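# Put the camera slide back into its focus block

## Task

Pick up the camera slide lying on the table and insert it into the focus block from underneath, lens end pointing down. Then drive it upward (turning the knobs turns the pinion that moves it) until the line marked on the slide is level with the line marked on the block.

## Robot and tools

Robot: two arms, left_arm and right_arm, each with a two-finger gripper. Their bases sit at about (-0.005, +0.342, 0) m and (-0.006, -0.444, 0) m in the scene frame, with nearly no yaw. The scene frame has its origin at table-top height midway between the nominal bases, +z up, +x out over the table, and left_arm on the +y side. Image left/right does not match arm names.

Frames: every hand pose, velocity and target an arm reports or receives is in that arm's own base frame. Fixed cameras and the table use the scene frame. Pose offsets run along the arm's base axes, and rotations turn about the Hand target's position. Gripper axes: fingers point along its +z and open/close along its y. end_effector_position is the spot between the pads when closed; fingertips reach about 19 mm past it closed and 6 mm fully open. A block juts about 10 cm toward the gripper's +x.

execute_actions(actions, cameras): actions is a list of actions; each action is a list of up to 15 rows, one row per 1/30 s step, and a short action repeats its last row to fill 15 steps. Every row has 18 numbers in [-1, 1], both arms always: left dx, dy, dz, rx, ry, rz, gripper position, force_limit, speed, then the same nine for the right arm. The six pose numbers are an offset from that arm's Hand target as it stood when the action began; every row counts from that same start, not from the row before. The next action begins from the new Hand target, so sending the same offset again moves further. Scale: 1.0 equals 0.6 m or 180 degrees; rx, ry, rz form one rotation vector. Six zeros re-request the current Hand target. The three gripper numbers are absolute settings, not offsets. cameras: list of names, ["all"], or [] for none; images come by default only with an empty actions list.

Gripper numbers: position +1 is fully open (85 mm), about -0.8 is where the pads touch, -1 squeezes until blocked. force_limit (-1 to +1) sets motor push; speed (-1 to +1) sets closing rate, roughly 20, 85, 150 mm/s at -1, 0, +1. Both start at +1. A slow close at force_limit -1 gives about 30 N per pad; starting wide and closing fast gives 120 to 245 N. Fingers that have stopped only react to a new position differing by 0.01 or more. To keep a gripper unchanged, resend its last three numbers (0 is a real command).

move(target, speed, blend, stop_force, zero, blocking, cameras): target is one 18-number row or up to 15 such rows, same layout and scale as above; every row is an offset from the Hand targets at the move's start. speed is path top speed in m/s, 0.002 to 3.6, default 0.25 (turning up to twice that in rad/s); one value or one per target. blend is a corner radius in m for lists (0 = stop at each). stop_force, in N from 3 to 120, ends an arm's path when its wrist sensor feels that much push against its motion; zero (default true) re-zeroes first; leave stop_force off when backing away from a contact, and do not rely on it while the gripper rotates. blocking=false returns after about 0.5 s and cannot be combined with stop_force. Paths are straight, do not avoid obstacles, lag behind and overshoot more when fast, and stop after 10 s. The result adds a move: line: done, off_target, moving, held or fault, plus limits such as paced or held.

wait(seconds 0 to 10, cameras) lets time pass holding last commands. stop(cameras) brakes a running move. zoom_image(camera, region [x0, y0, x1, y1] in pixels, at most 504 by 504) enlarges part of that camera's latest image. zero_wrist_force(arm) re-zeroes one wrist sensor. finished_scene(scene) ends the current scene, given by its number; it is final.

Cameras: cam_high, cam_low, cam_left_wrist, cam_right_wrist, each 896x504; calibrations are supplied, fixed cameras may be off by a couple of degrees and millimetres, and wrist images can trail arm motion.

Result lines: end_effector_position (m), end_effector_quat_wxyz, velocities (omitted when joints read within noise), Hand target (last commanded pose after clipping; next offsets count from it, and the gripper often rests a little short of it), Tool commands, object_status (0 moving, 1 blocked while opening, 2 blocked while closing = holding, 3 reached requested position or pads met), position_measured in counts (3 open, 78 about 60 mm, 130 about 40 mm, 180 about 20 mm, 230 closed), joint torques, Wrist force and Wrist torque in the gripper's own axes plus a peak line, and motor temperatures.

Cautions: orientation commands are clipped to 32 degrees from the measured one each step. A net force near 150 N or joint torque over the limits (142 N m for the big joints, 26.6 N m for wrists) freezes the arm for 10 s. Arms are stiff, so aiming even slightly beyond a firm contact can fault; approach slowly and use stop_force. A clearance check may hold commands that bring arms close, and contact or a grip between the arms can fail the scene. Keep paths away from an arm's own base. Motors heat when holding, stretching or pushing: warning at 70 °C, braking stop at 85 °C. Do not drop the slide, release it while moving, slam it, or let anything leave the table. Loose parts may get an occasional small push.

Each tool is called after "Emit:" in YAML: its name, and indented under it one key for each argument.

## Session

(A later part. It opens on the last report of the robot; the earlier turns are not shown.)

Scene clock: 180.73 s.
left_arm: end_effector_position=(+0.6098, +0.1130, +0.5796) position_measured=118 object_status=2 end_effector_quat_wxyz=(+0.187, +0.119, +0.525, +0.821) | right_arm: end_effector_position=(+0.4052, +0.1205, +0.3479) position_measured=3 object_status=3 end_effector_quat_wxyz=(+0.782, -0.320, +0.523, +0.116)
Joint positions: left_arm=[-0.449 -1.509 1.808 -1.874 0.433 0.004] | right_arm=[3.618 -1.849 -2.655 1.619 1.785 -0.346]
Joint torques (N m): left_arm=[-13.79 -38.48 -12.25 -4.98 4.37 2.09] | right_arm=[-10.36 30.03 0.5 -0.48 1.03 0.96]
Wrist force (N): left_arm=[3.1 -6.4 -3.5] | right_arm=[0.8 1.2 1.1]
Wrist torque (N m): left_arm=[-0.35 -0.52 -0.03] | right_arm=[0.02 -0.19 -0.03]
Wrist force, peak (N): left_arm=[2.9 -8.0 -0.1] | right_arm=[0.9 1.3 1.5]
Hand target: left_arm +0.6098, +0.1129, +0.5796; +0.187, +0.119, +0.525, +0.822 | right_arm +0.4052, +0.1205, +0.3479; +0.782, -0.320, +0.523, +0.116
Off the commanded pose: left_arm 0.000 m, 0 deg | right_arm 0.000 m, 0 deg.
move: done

Emit:
move:
  target:
    - [0.072,-0.035,-0.17,0.109,0.225,0,-1,-0.6,-0.8,0,0,0,0,0,0,1,1,1]
    - [0.0141,-0.0068,-0.348,0.2175,0.45,0,-1,-0.6,-0.8,0,0,0,0,0,0,1,1,1]
  speed: 0.3
  blend: 0.02

Emit:
move:
  target:
    - [-0.197,-0.348,0.05,0,0,-0.333,-1,-0.6,-0.8,0,0,0,0,0,0,1,1,1]
    - [-0.28,-0.78,0.08,0,0,-0.669,-1,-0.6,-0.8,0,0,0,0,0,0,1,1,1]
  speed: 0.4
  blend: 0.02
  cameras: ["all"]

Scene clock: 192.37 s.
left_arm: end_effector_position=(+0.6184, +0.1088, +0.3709) position_measured=118 object_status=2 end_effector_quat_wxyz=(-0.238, +0.665, +0.238, +0.667) | right_arm: end_effector_position=(+0.4052, +0.1205, +0.3479) position_measured=3 object_status=3 end_effector_quat_wxyz=(+0.782, -0.320, +0.523, +0.116)
Joint positions: left_arm=[-0.449 -1.508 1.811 -0.31 0.435 0.006] | right_arm=[3.618 -1.849 -2.655 1.619 1.785 -0.346]
Joint torques (N m): left_arm=[1.82 -36.84 -11.58 0.09 -0.77 2.51] | right_arm=[-9.71 29.56 0.67 -0.4 0.57 1.16]
Wrist force (N): left_arm=[-5.3 -1.0 -1.3] | right_arm=[0.6 1.1 1.0]
Wrist torque (N m): left_arm=[-0.17 0.23 -0.01] | right_arm=[0.00 -0.16 -0.04]
Wrist force, peak (N): left_arm=[2.4 -7.0 -4.1] | right_arm=[0.8 1.1 1.7]
Hand target: left_arm +0.6183, +0.1088, +0.3708; -0.238, +0.665, +0.238, +0.667 | right_arm +0.4052, +0.1205, +0.3479; +0.782, -0.320, +0.523, +0.116
Off the commanded pose: left_arm 0.000 m, 0 deg | right_arm 0.000 m, 0 deg.
move: done

Scene clock: 195.53 s.
left_arm: end_effector_position=(+0.4503, -0.3592, +0.4188) position_measured=118 object_status=2 end_effector_quat_wxyz=(+0.460, +0.537, -0.459, +0.538) | right_arm: end_effector_position=(+0.4052, +0.1205, +0.3479) position_measured=3 object_status=3 end_effector_quat_wxyz=(+0.782, -0.320, +0.523, +0.116)
Joint positions: left_arm=[-0.572 -1.534 1.712 -0.182 2.414 -0.004] | right_arm=[3.618 -1.849 -2.655 1.619 1.785 -0.346]
Joint torques (N m): left_arm=[11.44 -22.34 -21.03 -4.32 0.66 1.99] | right_arm=[-9.97 29.71 1 -0.24 0.65 0.94]
Wrist force (N): left_arm=[-5.4 -0.5 -1.2] | right_arm=[0.8 0.8 1.2]
Wrist torque (N m): left_arm=[-0.07 0.26 -0.07] | right_arm=[-0.05 -0.21 -0.04]
Wrist force, peak (N): left_arm=[-5.9 -1.2 -2.1] | right_arm=[1.2 1.5 1.6]
Hand target: left_arm +0.4503, -0.3592, +0.4188; +0.460, +0.537, -0.459, +0.538 | right_arm +0.4052, +0.1205, +0.3479; +0.782, -0.320, +0.523, +0.116
Off the commanded pose: left_arm 0.000 m, 0 deg | right_arm 0.000 m, 0 deg.
move: done
camera_calibration:
cam_left_wrist: T_world_to_cam=[[-0.985847, -0.167641, -0.00113267, 0.39851], [-0.0566425, 0.339442, -0.93892, 0.565429], [0.157786, -0.925568, -0.344134, -0.129733], [0, 0, 0, 1]] pos_world=[0.445367, -0.245201, 0.486699]
cam_right_wrist: T_world_to_cam=[[-0.499357, 0.774367, -0.388586, 0.255485], [-0.675049, -0.0666003, 0.73476, 0.0376872], [0.543094, 0.629222, 0.555993, -0.360636], [0, 0, 0, 1]] pos_world=[0.348878, 0.0315915, 0.272098]

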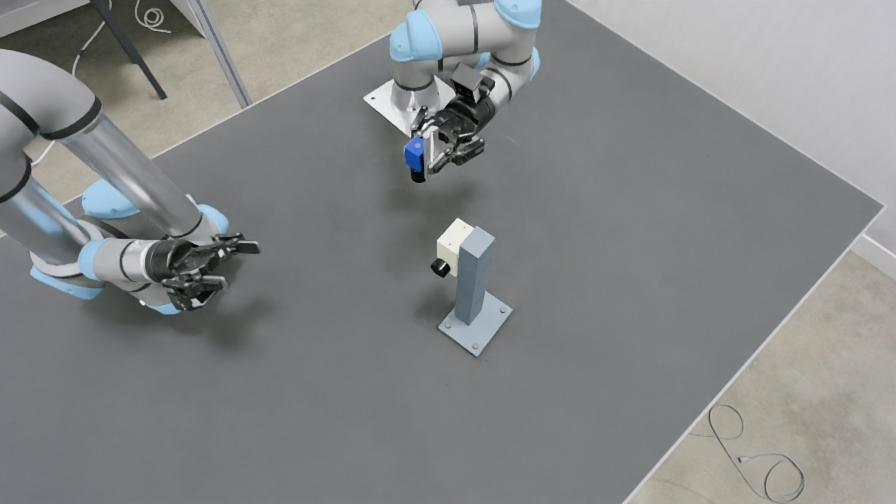

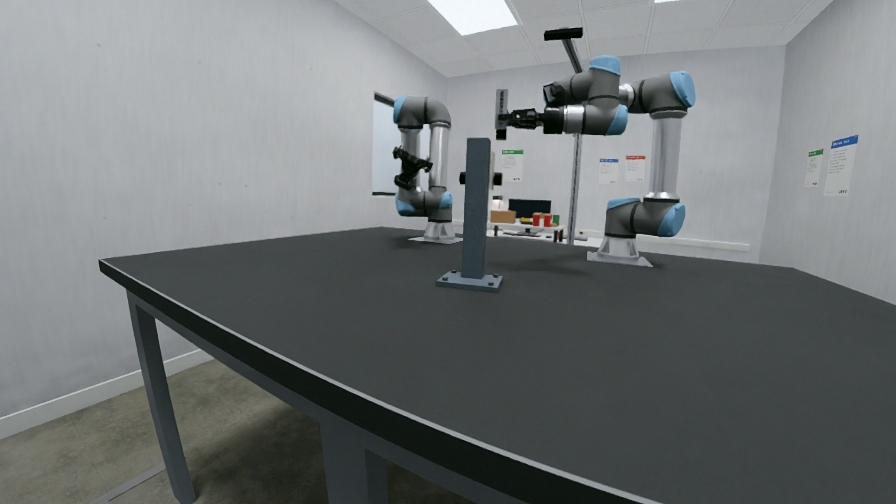

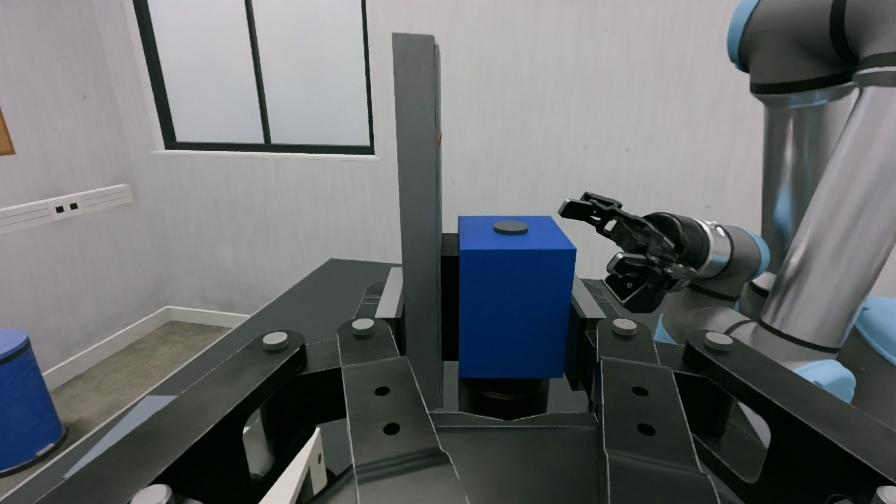

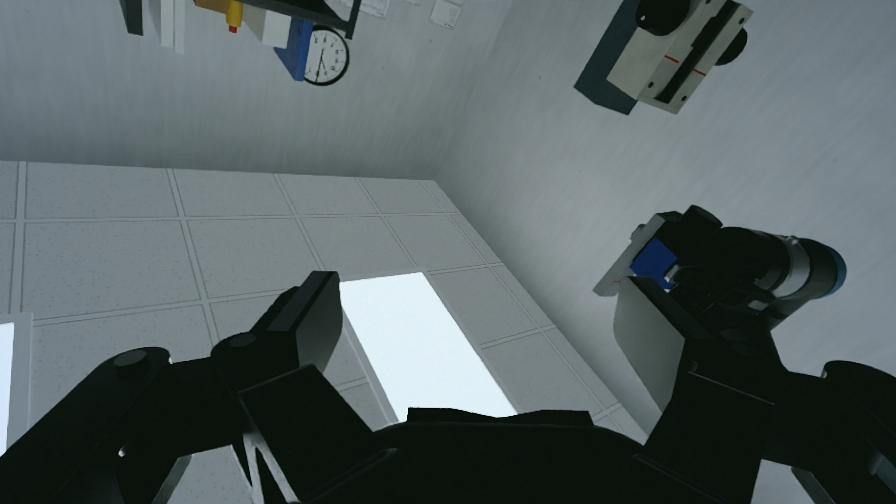

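Emit:
move:
  target: [0.0295,-0.0513,-0.431,0,0,0,-1,-0.6,-0.8,0,0.25,-0.158,-0.1056,0.09,0,1,1,1]
  speed: 0.3
  cameras: ["all"]

Emit:
zoom_image:
  camera: "cam_right_wrist"
  region: [360, 60, 760, 400]

Scene clock: 205.80 s.
left_arm: end_effector_position=(+0.4679, -0.3900, +0.1602) position_measured=118 object_status=2 end_effector_quat_wxyz=(+0.460, +0.537, -0.459, +0.538) | right_arm: end_effector_position=(+0.4052, +0.2704, +0.2532) position_measured=3 object_status=3 end_effector_quat_wxyz=(+0.637, -0.425, +0.639, +0.073)
Joint positions: left_arm=[-0.609 -1.164 2.009 -0.85 2.376 -0.003] | right_arm=[4.207 -1.756 -2.7 1.124 1.212 -0.405]
Joint torques (N m): left_arm=[11.21 -23.55 -28.42 -4.38 1.72 1.84] | right_arm=[8.83 7.83 2.79 0.39 -1.32 -1.55]
Wrist force (N): left_arm=[-5.7 -0.8 -1.6] | right_arm=[1.2 0.8 1.2]
Wrist torque (N m): left_arm=[-0.08 0.30 0.03] | right_arm=[0.01 -0.23 -0.05]
Wrist force, peak (N): left_arm=[-11.1 -1.0 -0.9] | right_arm=[0.2 2.6 2.5]
Hand target: left_arm +0.4680, -0.3900, +0.1602; +0.460, +0.537, -0.459, +0.538 | right_arm +0.4052, +0.2705, +0.2531; +0.637, -0.425, +0.639, +0.073
Off the commanded pose: left_arm 0.000 m, 0 deg | right_arm 0.000 m, 0 deg.
move: done
camera_calibration:
cam_left_wrist: T_world_to_cam=[[-0.985898, -0.167346, -0.00104299, 0.410587], [-0.0566361, 0.339517, -0.938893, 0.334187], [0.157474, -0.925594, -0.344207, -0.24984], [0, 0, 0, 1]] pos_world=[0.463067, -0.276002, 0.228198]
cam_right_wrist: T_world_to_cam=[[-0.621843, 0.630741, -0.464195, 0.210216], [-0.444363, 0.203902, 0.872334, -0.0842587], [0.644867, 0.748725, 0.153483, -0.374013], [0, 0, 0, 1]] pos_world=[0.334469, 0.164622, 0.228488]

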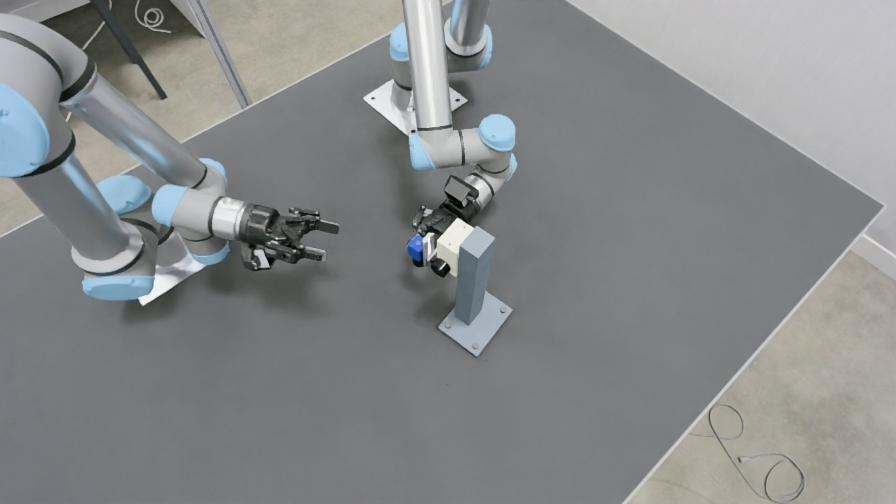

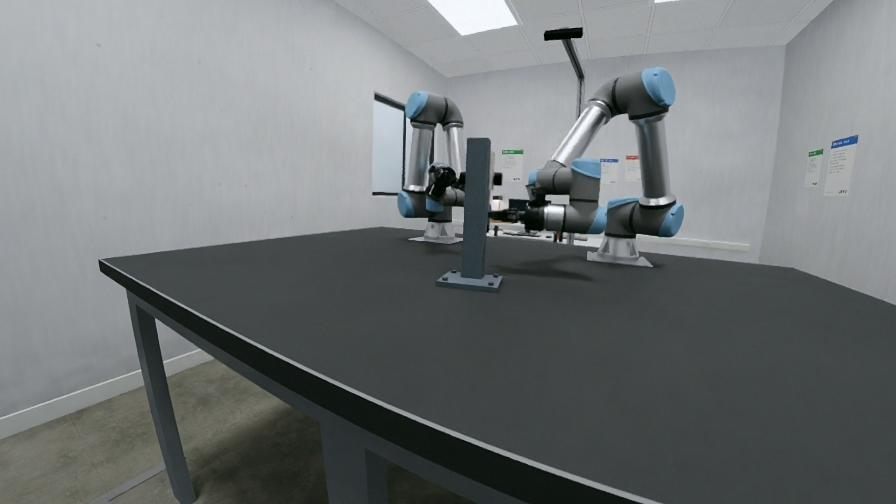

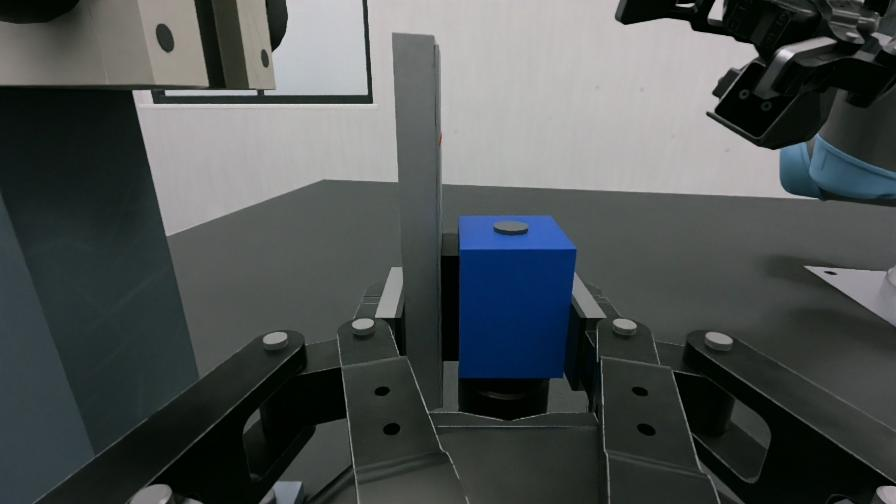

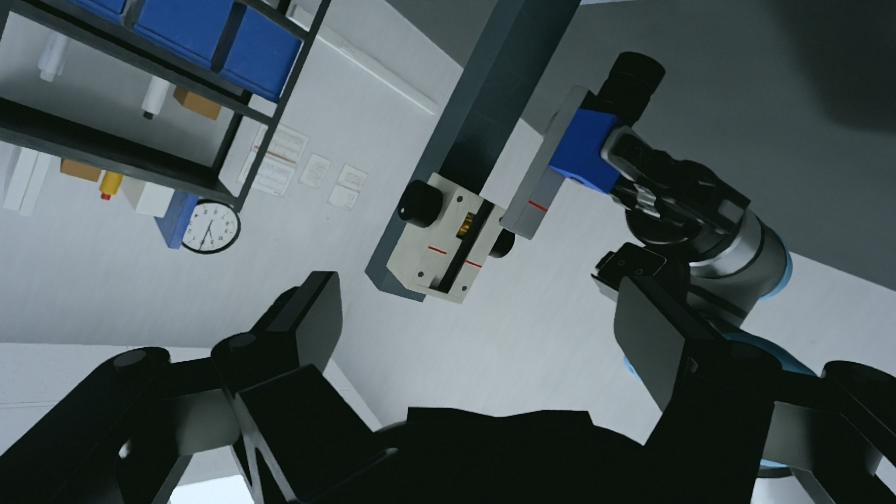

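Scaled by 1.260.

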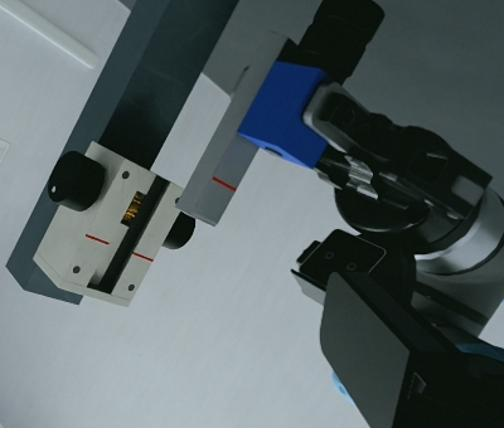

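Emit:
zoom_image:
  camera: "cam_right_wrist"
  region: [380, 160, 580, 310]

Emit:
zoom_image:
  camera: "cam_left_wrist"
  region: [100, 0, 460, 200]

Scaled by 2.520.

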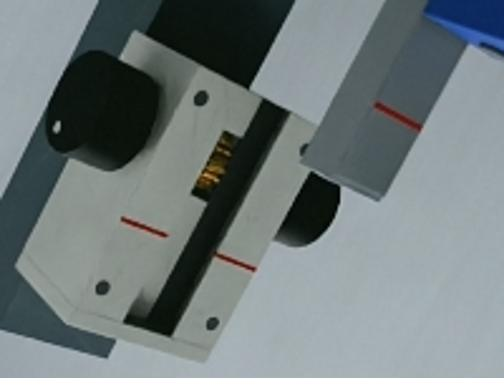

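Scaled by 1.400.

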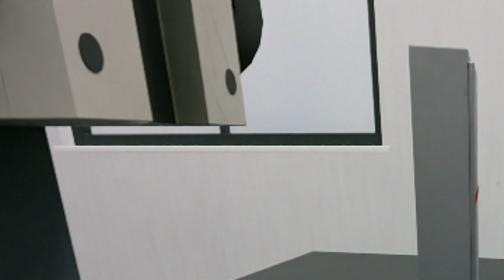

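Emit:
move:
  target: [0.0903,0.0123,-0.037,0,0,0,-1,-0.6,-0.8,0,0,0,0,0,0,1,1,1]
  speed: 0.1
  cameras: ["cam_left_wrist","cam_right_wrist"]

Emit:
zoom_image:
  camera: "cam_right_wrist"
  region: [380, 120, 580, 270]

Emit:
zoom_image:
  camera: "cam_left_wrist"
  region: [300, 0, 540, 140]

Scene clock: 225.40 s.
left_arm: end_effector_position=(+0.5222, -0.3825, +0.1380) position_measured=118 object_status=2 end_effector_quat_wxyz=(+0.460, +0.537, -0.459, +0.538) | right_arm: end_effector_position=(+0.4052, +0.2705, +0.2531) position_measured=3 object_status=3 end_effector_quat_wxyz=(+0.637, -0.425, +0.639, +0.073)
Joint positions: left_arm=[-0.531 -1.034 1.869 -0.84 2.454 -0.004] | right_arm=[4.207 -1.756 -2.7 1.123 1.212 -0.405]
Joint torques (N m): left_arm=[-13.9 -44.35 -7.94 -4.12 -2.63 1.38] | right_arm=[11.92 9.11 1.15 0.26 -1.62 1.22]
Wrist force (N): left_arm=[-5.1 -0.9 -1.1] | right_arm=[0.6 0.8 1.2]
Wrist torque (N m): left_arm=[-0.12 0.17 0.00] | right_arm=[0.01 -0.15 -0.06]
Wrist force, peak (N): left_arm=[-5.9 -2.7 -1.2] | right_arm=[0.9 1.5 1.3]
Hand target: left_arm +0.5222, -0.3826, +0.1380; +0.460, +0.537, -0.459, +0.538 | right_arm +0.4052, +0.2705, +0.2531; +0.637, -0.425, +0.639, +0.073
Off the commanded pose: left_arm 0.000 m, 0 deg | right_arm 0.000 m, 0 deg.
move: done
camera_calibration:
cam_left_wrist: T_world_to_cam=[[-0.985859, -0.167577, -0.00102223, 0.465169], [-0.0567384, 0.339521, -0.938886, 0.313826], [0.157682, -0.92555, -0.344228, -0.2592], [0, 0, 0, 1]] pos_world=[0.517268, -0.268502, 0.205898]
cam_right_wrist: T_world_to_cam=[[-0.621896, 0.630588, -0.464333, 0.210243], [-0.444132, 0.204343, 0.872348, -0.0843251], [0.644975, 0.748734, 0.152984, -0.373924], [0, 0, 0, 1]] pos_world=[0.33447, 0.164624, 0.228388]
Images, in order (width x height): cam_left_wrist 896x504, cam_right_wrist 896x504.

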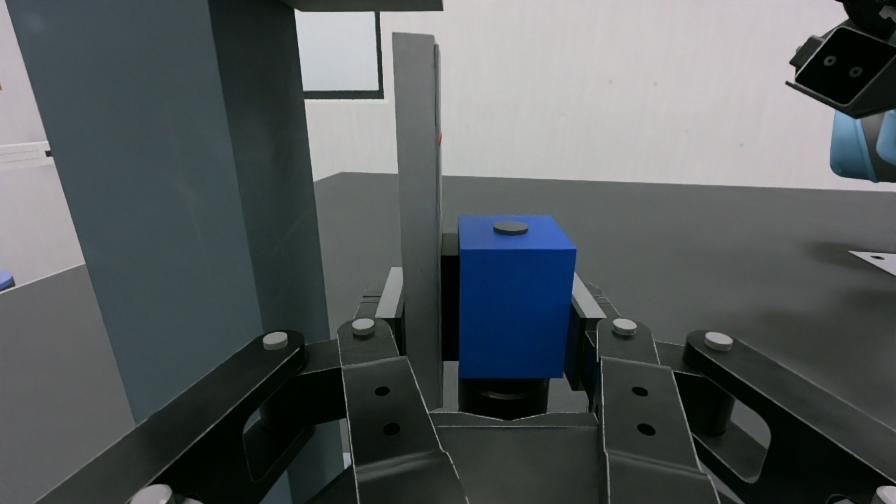

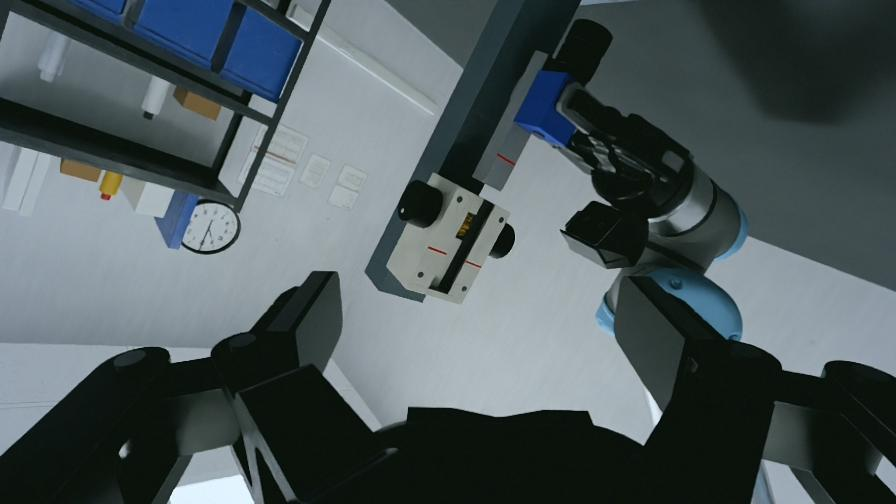

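Scaled by 2.520.

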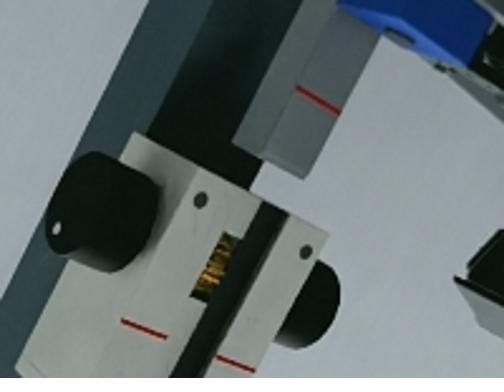

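Scaled by 2.100.

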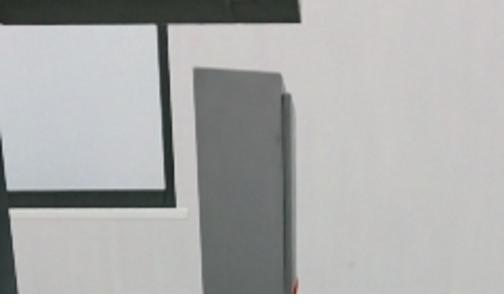

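Emit:
zoom_image:
  camera: "cam_right_wrist"
  region: [420, 150, 530, 230]

Scaled by 4.582.

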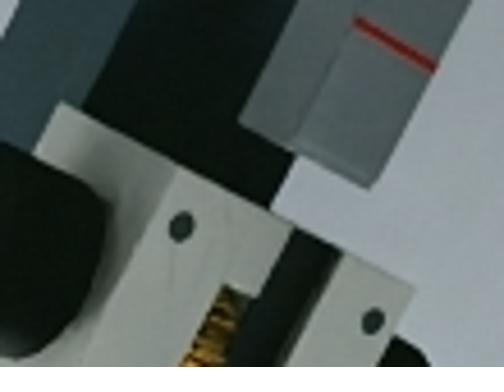

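Emit:
move:
  target: [-0.0001,0.001,0.05,0,0,0,-1,-0.6,-0.8,0,0,0,0,0,0,1,1,1]
  speed: 0.012
  stop_force: 6
  cameras: ["cam_left_wrist","cam_right_wrist"]

Emit:
zoom_image:
  camera: "cam_right_wrist"
  region: [420, 140, 530, 230]

Emit:
zoom_image:
  camera: "cam_left_wrist"
  region: [360, 0, 480, 100]

Scene clock: 245.33 s.
left_arm: end_effector_position=(+0.5222, -0.3824, +0.1489) position_measured=118 object_status=2 end_effector_quat_wxyz=(+0.460, +0.537, -0.459, +0.538) | right_arm: end_effector_position=(+0.4052, +0.2705, +0.2531) position_measured=3 object_status=3 end_effector_quat_wxyz=(+0.637, -0.425, +0.639, +0.073)
Joint positions: left_arm=[-0.531 -1.054 1.864 -0.815 2.454 -0.004] | right_arm=[4.207 -1.756 -2.7 1.123 1.212 -0.405]
Joint torques (N m): left_arm=[3.45 -28.71 -3.69 0.07 -1.19 -0.5] | right_arm=[11.15 14.28 0.79 0.36 -1.52 1.11]
Wrist force (N): left_arm=[-5.3 -1.0 -1.1] | right_arm=[0.7 1.0 1.3]
Wrist torque (N m): left_arm=[-0.13 0.19 0.00] | right_arm=[0.04 -0.16 -0.07]
Wrist force, peak (N): left_arm=[-18.4 0.8 -2.2] | right_arm=[1.1 1.1 1.4]
Hand target: left_arm +0.5221, -0.3824, +0.1489; +0.460, +0.537, -0.459, +0.538 (not the last commanded pose) | right_arm +0.4052, +0.2705, +0.2531; +0.637, -0.425, +0.639, +0.073
Off the commanded pose: left_arm 0.019 m, 0 deg | right_arm 0.000 m, 0 deg.
move: contact (left_arm)
camera_calibration:
cam_left_wrist: T_world_to_cam=[[-0.98586, -0.167566, -0.00129694, 0.465258], [-0.0564443, 0.339353, -0.938964, 0.323846], [0.157778, -0.925614, -0.344013, -0.255467], [0, 0, 0, 1]] pos_world=[0.517266, -0.268401, 0.216799]
cam_right_wrist: T_world_to_cam=[[-0.621896, 0.630588, -0.464333, 0.210243], [-0.444132, 0.204343, 0.872348, -0.0843251], [0.644975, 0.748734, 0.152984, -0.373924], [0, 0, 0, 1]] pos_world=[0.33447, 0.164624, 0.228388]
Images, in order (width x height): cam_left_wrist 896x504, cam_right_wrist 896x504.

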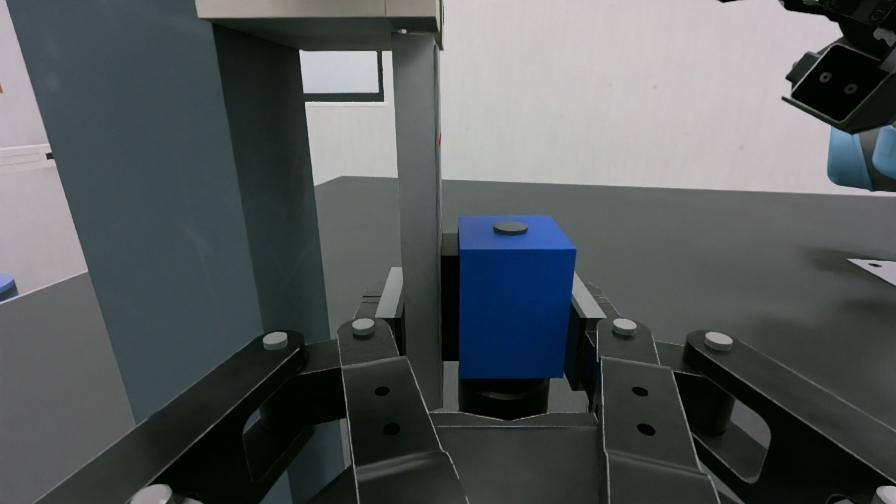

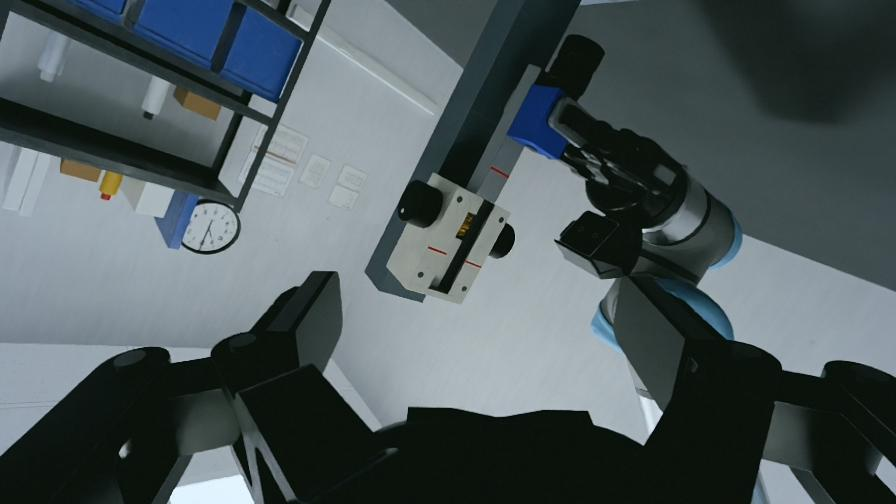

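Scaled by 4.582.

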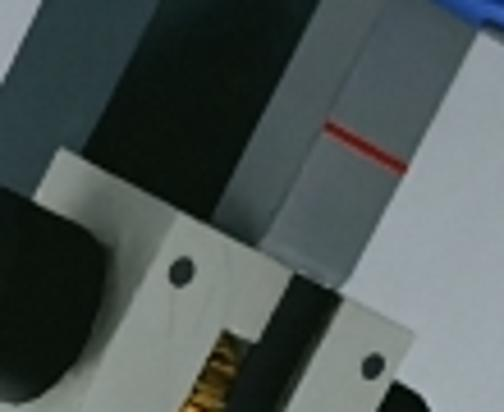

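Scaled by 4.200.

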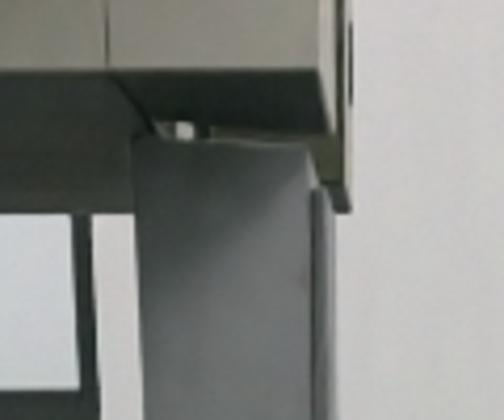

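Emit:
move:
  target: [0,0,-0.01,0,0,0,-1,-0.6,-0.8,0.083,0.216,-0.022,0,0,-0.106,1,1,1]
  speed: 0.15
  cameras: ["cam_left_wrist","cam_right_wrist"]

Emit:
zoom_image:
  camera: "cam_right_wrist"
  region: [330, 60, 580, 310]

Scene clock: 267.83 s.
left_arm: end_effector_position=(+0.5221, -0.3824, +0.1428) position_measured=118 object_status=2 end_effector_quat_wxyz=(+0.460, +0.537, -0.459, +0.538) | right_arm: end_effector_position=(+0.4549, +0.4001, +0.2399) position_measured=3 object_status=3 end_effector_quat_wxyz=(+0.640, -0.313, +0.701, -0.034)
Joint positions: left_arm=[-0.531 -1.043 1.867 -0.829 2.454 -0.004] | right_arm=[4.456 -1.987 -2.324 0.869 0.646 -0.231]
Joint torques (N m): left_arm=[-12.95 -40.35 -6.1 -1.4 -1.33 0.3] | right_arm=[-11.46 29.53 15.53 2.02 -1.9 -1.38]
Wrist force (N): left_arm=[-4.8 -0.9 -1.3] | right_arm=[1.1 0.9 1.1]
Wrist torque (N m): left_arm=[-0.13 0.13 0.00] | right_arm=[0.04 -0.25 -0.05]
Wrist force, peak (N): left_arm=[-5.4 -1.0 -1.2] | right_arm=[0.2 2.3 2.2]
Hand target: left_arm +0.5221, -0.3824, +0.1429; +0.460, +0.537, -0.459, +0.538 | right_arm +0.4550, +0.4001, +0.2399; +0.640, -0.313, +0.701, -0.034
Off the commanded pose: left_arm 0.000 m, 0 deg | right_arm 0.000 m, 0 deg.
move: done
camera_calibration:
cam_left_wrist: T_world_to_cam=[[-0.985877, -0.167469, -0.00127886, 0.465281], [-0.0564286, 0.339361, -0.938962, 0.318206], [0.157681, -0.925629, -0.344018, -0.257484], [0, 0, 0, 1]] pos_world=[0.517266, -0.268401, 0.210799]
cam_right_wrist: T_world_to_cam=[[-0.381839, 0.799126, -0.464323, -0.0234081], [-0.353036, 0.338183, 0.872352, -0.17213], [0.854146, 0.497021, 0.152989, -0.495454], [0, 0, 0, 1]] pos_world=[0.353484, 0.323169, 0.215088]
Images, in order (width x height): cam_left_wrist 896x504, cam_right_wrist 896x504.

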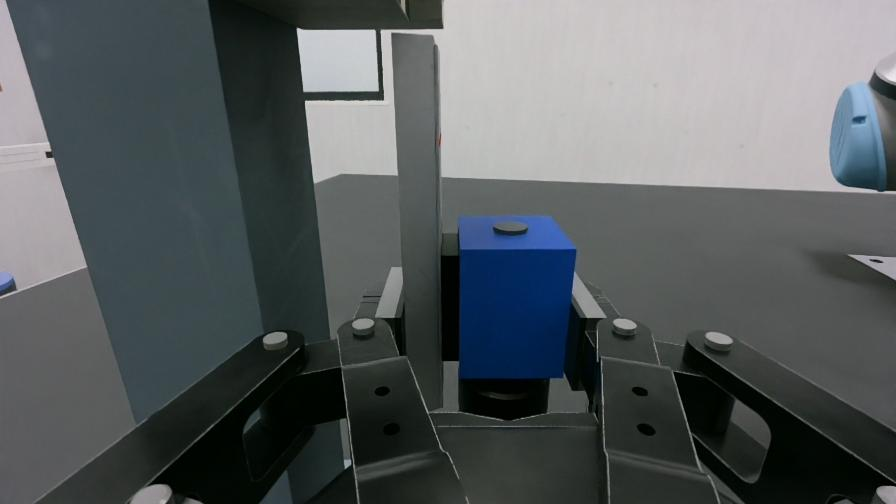

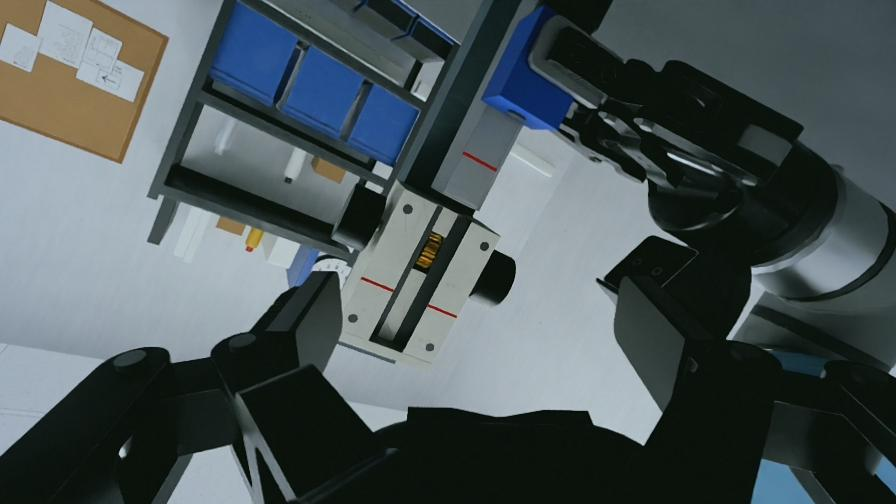

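Scaled by 2.016.

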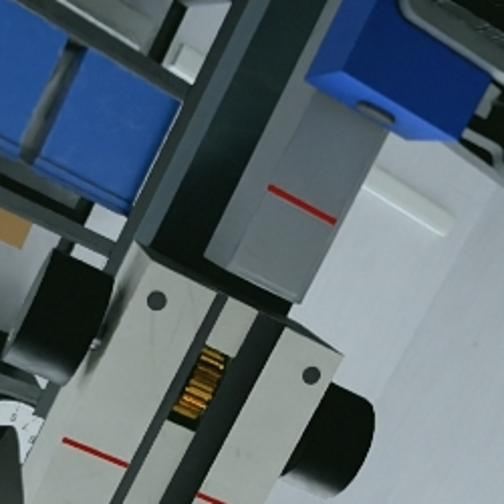

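Emit:
move:
  target: [-0.001,-0.0027,0,0,0,0,-1,-0.6,-0.8,0,0,0,0,0,0,1,1,1]

Emit:
move:
  target: [0,0,0.05,0,0,0,-1,-0.6,-0.8,0,0,0,0,0,0,1,1,1]
  speed: 0.01
  stop_force: 5
  cameras: ["cam_left_wrist","cam_right_wrist"]

Emit:
zoom_image:
  camera: "cam_right_wrist"
  region: [390, 120, 530, 260]

Emit:
zoom_image:
  camera: "cam_left_wrist"
  region: [360, 0, 480, 100]

Scene clock: 280.83 s.
left_arm: end_effector_position=(+0.5215, -0.3840, +0.1429) position_measured=118 object_status=2 end_effector_quat_wxyz=(+0.460, +0.537, -0.459, +0.538) | right_arm: end_effector_position=(+0.4550, +0.4001, +0.2399) position_measured=3 object_status=3 end_effector_quat_wxyz=(+0.640, -0.313, +0.701, -0.034)
Joint positions: left_arm=[-0.535 -1.043 1.868 -0.829 2.451 -0.004] | right_arm=[4.456 -1.987 -2.323 0.869 0.646 -0.231]
Joint torques (N m): left_arm=[-9.01 -51.3 -3.83 -4.16 -1.89 1.14] | right_arm=[-10.84 22.31 17.69 0.4 -1.81 0.92]
Wrist force (N): left_arm=[-5.1 -0.7 -1.3] | right_arm=[1.1 0.7 1.3]
Wrist torque (N m): left_arm=[-0.10 0.17 0.00] | right_arm=[0.00 -0.25 -0.05]
Wrist force, peak (N): left_arm=[-5.4 -1.0 -1.3] | right_arm=[1.5 1.1 1.3]
Hand target: left_arm +0.5215, -0.3840, +0.1429; +0.460, +0.537, -0.459, +0.538 | right_arm +0.4550, +0.4001, +0.2399; +0.640, -0.313, +0.701, -0.034
Off the commanded pose: left_arm 0.000 m, 0 deg | right_arm 0.000 m, 0 deg.
move: done

Scene clock: 282.67 s.
left_arm: end_effector_position=(+0.5215, -0.3840, +0.1490) position_measured=118 object_status=2 end_effector_quat_wxyz=(+0.460, +0.537, -0.459, +0.538) | right_arm: end_effector_position=(+0.4550, +0.4001, +0.2399) position_measured=3 object_status=3 end_effector_quat_wxyz=(+0.640, -0.313, +0.701, -0.034)
Joint positions: left_arm=[-0.535 -1.054 1.865 -0.815 2.451 -0.004] | right_arm=[4.456 -1.987 -2.323 0.869 0.646 -0.231]
Joint torques (N m): left_arm=[-1.1 -30.1 -4.65 -3.8 -0.31 1.55] | right_arm=[-10.32 22.58 19.08 1.13 -1.7 0.17]
Wrist force (N): left_arm=[-7.5 -0.5 -1.0] | right_arm=[1.2 0.8 1.4]
Wrist torque (N m): left_arm=[-0.11 0.22 -0.01] | right_arm=[0.02 -0.27 -0.04]
Wrist force, peak (N): left_arm=[-19.6 0.2 -2.7] | right_arm=[1.6 1.0 1.2]
Hand target: left_arm +0.5215, -0.3840, +0.1490; +0.460, +0.537, -0.459, +0.538 (not the last commanded pose) | right_arm +0.4550, +0.4001, +0.2399; +0.640, -0.313, +0.701, -0.034
Off the commanded pose: left_arm 0.024 m, 0 deg | right_arm 0.000 m, 0 deg.
move: contact (left_arm)
camera_calibration:
cam_left_wrist: T_world_to_cam=[[-0.985876, -0.167474, -0.00126371, 0.464424], [-0.0564445, 0.339359, -0.938962, 0.32445], [0.157681, -0.925629, -0.344018, -0.256772], [0, 0, 0, 1]] pos_world=[0.516666, -0.270001, 0.216899]
cam_right_wrist: T_world_to_cam=[[-0.381609, 0.799216, -0.464357, -0.0234653], [-0.352948, 0.338316, 0.872336, -0.172288], [0.854284, 0.496786, 0.152978, -0.495441], [0, 0, 0, 1]] pos_world=[0.353484, 0.323169, 0.215188]
Images, in order (width x height): cam_left_wrist 896x504, cam_right_wrist 896x504.

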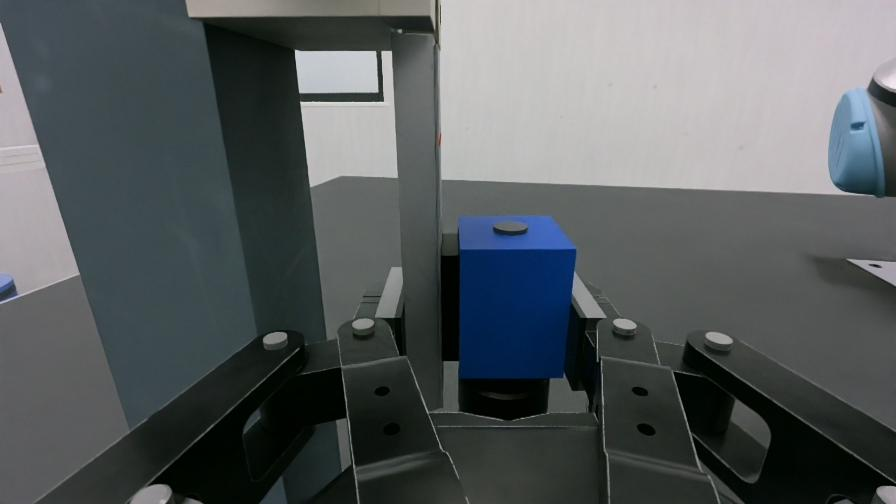

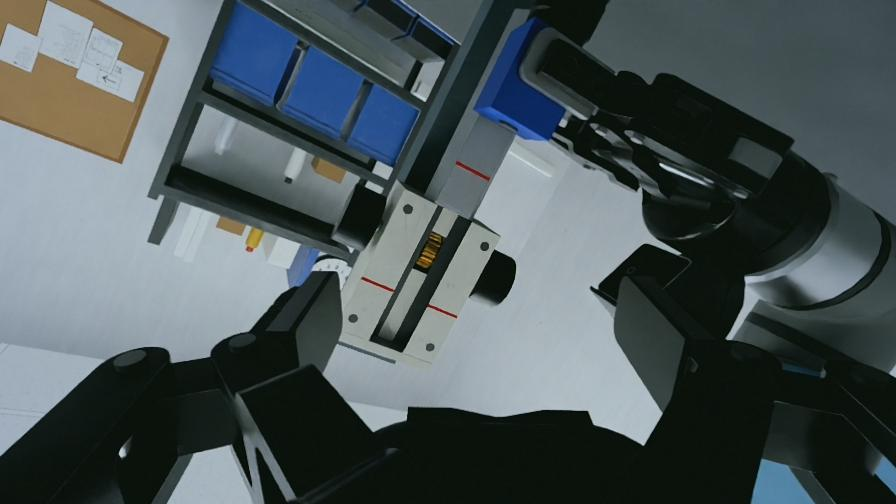

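Scaled by 3.600.

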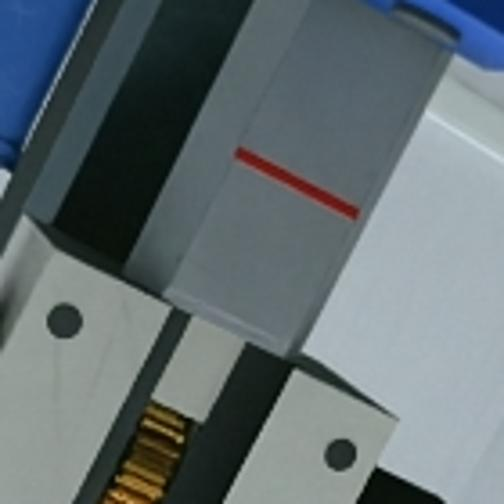

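Scaled by 4.200.

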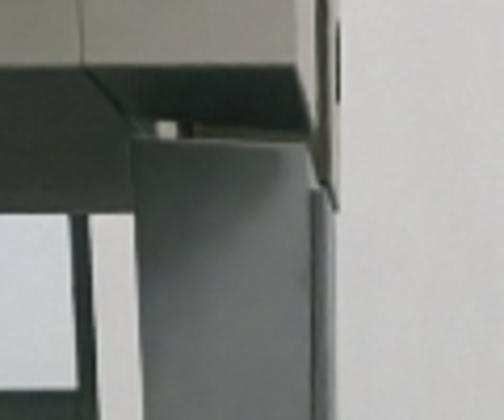

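Emit:
zoom_image:
  camera: "cam_right_wrist"
  region: [425, 185, 505, 245]

Emit:
zoom_image:
  camera: "cam_left_wrist"
  region: [385, 10, 445, 60]

Scaled by 6.300.

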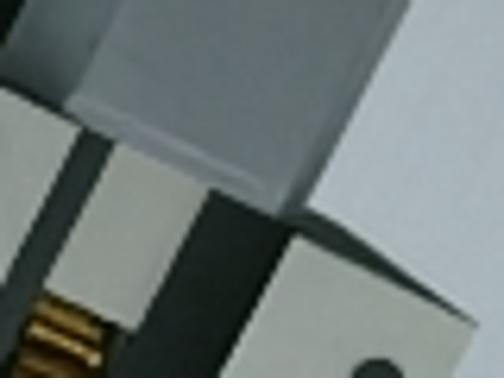

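Scaled by 8.400.

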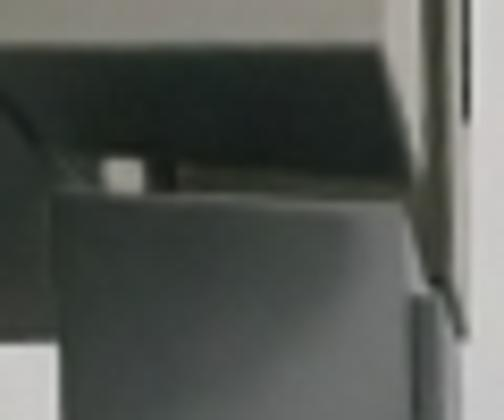

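Emit:
move:
  target: [-0.0005,0.0033,-0.003,0,0,0,-1,-0.6,-0.8,0,0,0,0,0,0,1,1,1]

Emit:
move:
  target: [0,0,0.05,0,0,0,-1,-0.6,-0.8,0,0,0,0,0,0,1,1,1]
  speed: 0.01
  stop_force: 5
  cameras: ["cam_left_wrist","cam_right_wrist"]

Emit:
zoom_image:
  camera: "cam_right_wrist"
  region: [400, 165, 520, 255]

Emit:
zoom_image:
  camera: "cam_left_wrist"
  region: [380, 5, 450, 65]

Scene clock: 303.93 s.
left_arm: end_effector_position=(+0.5212, -0.3820, +0.1472) position_measured=118 object_status=2 end_effector_quat_wxyz=(+0.460, +0.537, -0.459, +0.538) | right_arm: end_effector_position=(+0.4550, +0.4001, +0.2399) position_measured=3 object_status=3 end_effector_quat_wxyz=(+0.640, -0.313, +0.701, -0.034)
Joint positions: left_arm=[-0.531 -1.053 1.868 -0.82 2.454 -0.004] | right_arm=[4.456 -1.987 -2.323 0.869 0.646 -0.231]
Joint torques (N m): left_arm=[8.57 -30.73 -7.64 -3.11 2.18 0.94] | right_arm=[-11.52 22.68 19.23 2.9 -1.35 -0.58]
Wrist force (N): left_arm=[-5.2 -1.0 -1.2] | right_arm=[1.1 0.9 0.9]
Wrist torque (N m): left_arm=[-0.13 0.19 0.01] | right_arm=[0.03 -0.23 -0.05]
Wrist force, peak (N): left_arm=[-7.6 -0.6 -1.0] | right_arm=[1.6 1.0 1.3]
Hand target: left_arm +0.5212, -0.3820, +0.1472; +0.460, +0.537, -0.459, +0.538 | right_arm +0.4550, +0.4001, +0.2399; +0.640, -0.313, +0.701, -0.034
Off the commanded pose: left_arm 0.000 m, 0 deg | right_arm 0.000 m, 0 deg.
move: done

Scene clock: 305.37 s.
left_arm: end_effector_position=(+0.5212, -0.3820, +0.1495) position_measured=118 object_status=2 end_effector_quat_wxyz=(+0.460, +0.537, -0.459, +0.538) | right_arm: end_effector_position=(+0.4550, +0.4001, +0.2399) position_measured=3 object_status=3 end_effector_quat_wxyz=(+0.640, -0.313, +0.701, -0.034)
Joint positions: left_arm=[-0.531 -1.057 1.867 -0.814 2.454 -0.004] | right_arm=[4.456 -1.987 -2.323 0.869 0.646 -0.231]
Joint torques (N m): left_arm=[6.42 -28.36 -4.3 -3.6 -2.6 -0.26] | right_arm=[-10.82 21.82 19.02 3.68 -1.53 -1.03]
Wrist force (N): left_arm=[-5.4 -0.5 -1.1] | right_arm=[1.0 0.9 1.2]
Wrist torque (N m): left_arm=[-0.14 0.18 0.03] | right_arm=[0.03 -0.23 -0.04]
Wrist force, peak (N): left_arm=[-12.9 5.6 -1.4] | right_arm=[1.4 0.8 1.4]
Hand target: left_arm +0.5212, -0.3820, +0.1495; +0.460, +0.537, -0.459, +0.538 (not the last commanded pose) | right_arm +0.4550, +0.4001, +0.2399; +0.640, -0.313, +0.701, -0.034
Off the commanded pose: left_arm 0.028 m, 0 deg | right_arm 0.000 m, 0 deg.
move: contact (left_arm)
camera_calibration:
cam_left_wrist: T_world_to_cam=[[-0.98588, -0.167452, -0.00108189, 0.464335], [-0.0566412, 0.339542, -0.938884, 0.324352], [0.157586, -0.925565, -0.344233, -0.254574], [0, 0, 0, 1]] pos_world=[0.516267, -0.268002, 0.217398]
cam_right_wrist: T_world_to_cam=[[-0.381609, 0.799216, -0.464357, -0.0234653], [-0.352948, 0.338316, 0.872336, -0.172288], [0.854284, 0.496786, 0.152978, -0.495441], [0, 0, 0, 1]] pos_world=[0.353484, 0.323169, 0.215188]
Images, in order (width x height): cam_left_wrist 896x504, cam_right_wrist 896x504.

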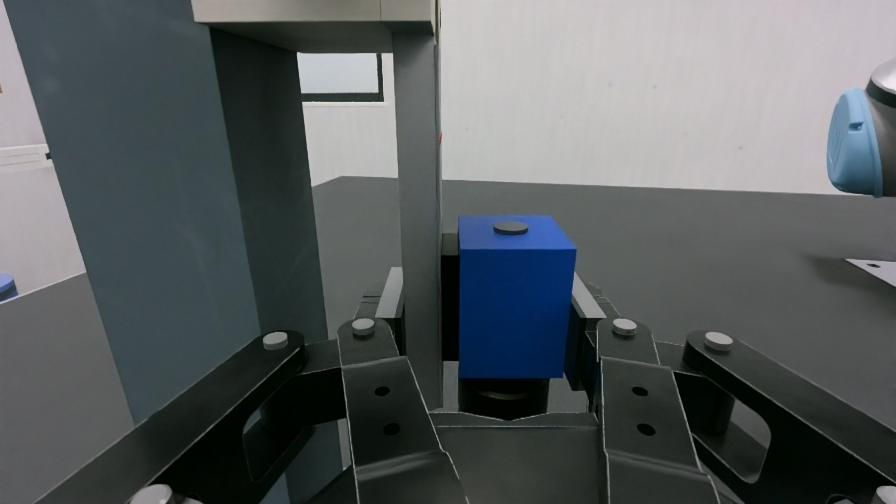

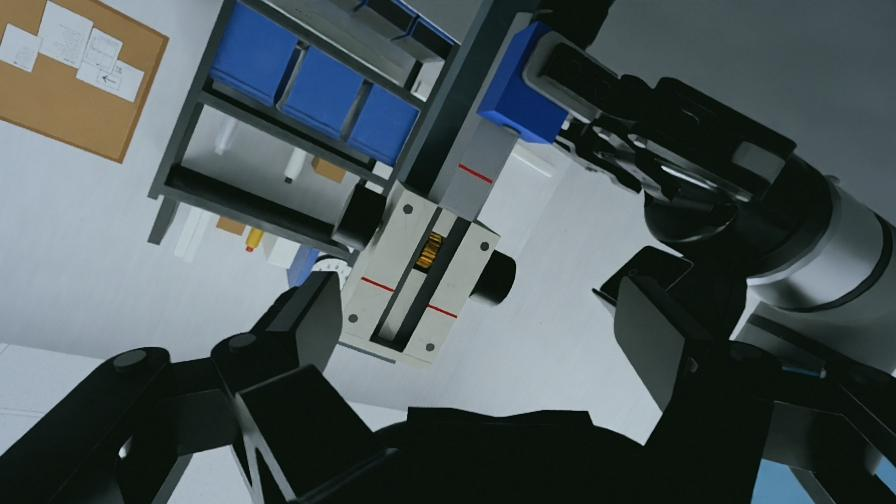

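Scaled by 4.200.

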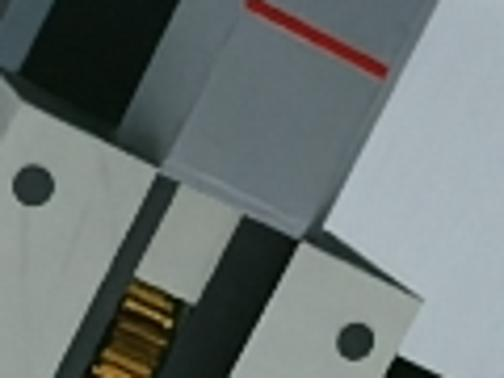

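Scaled by 7.200.

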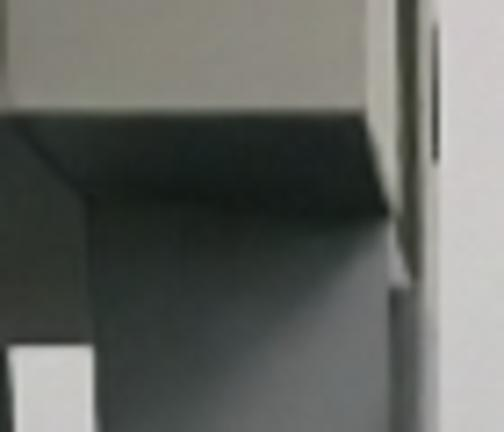

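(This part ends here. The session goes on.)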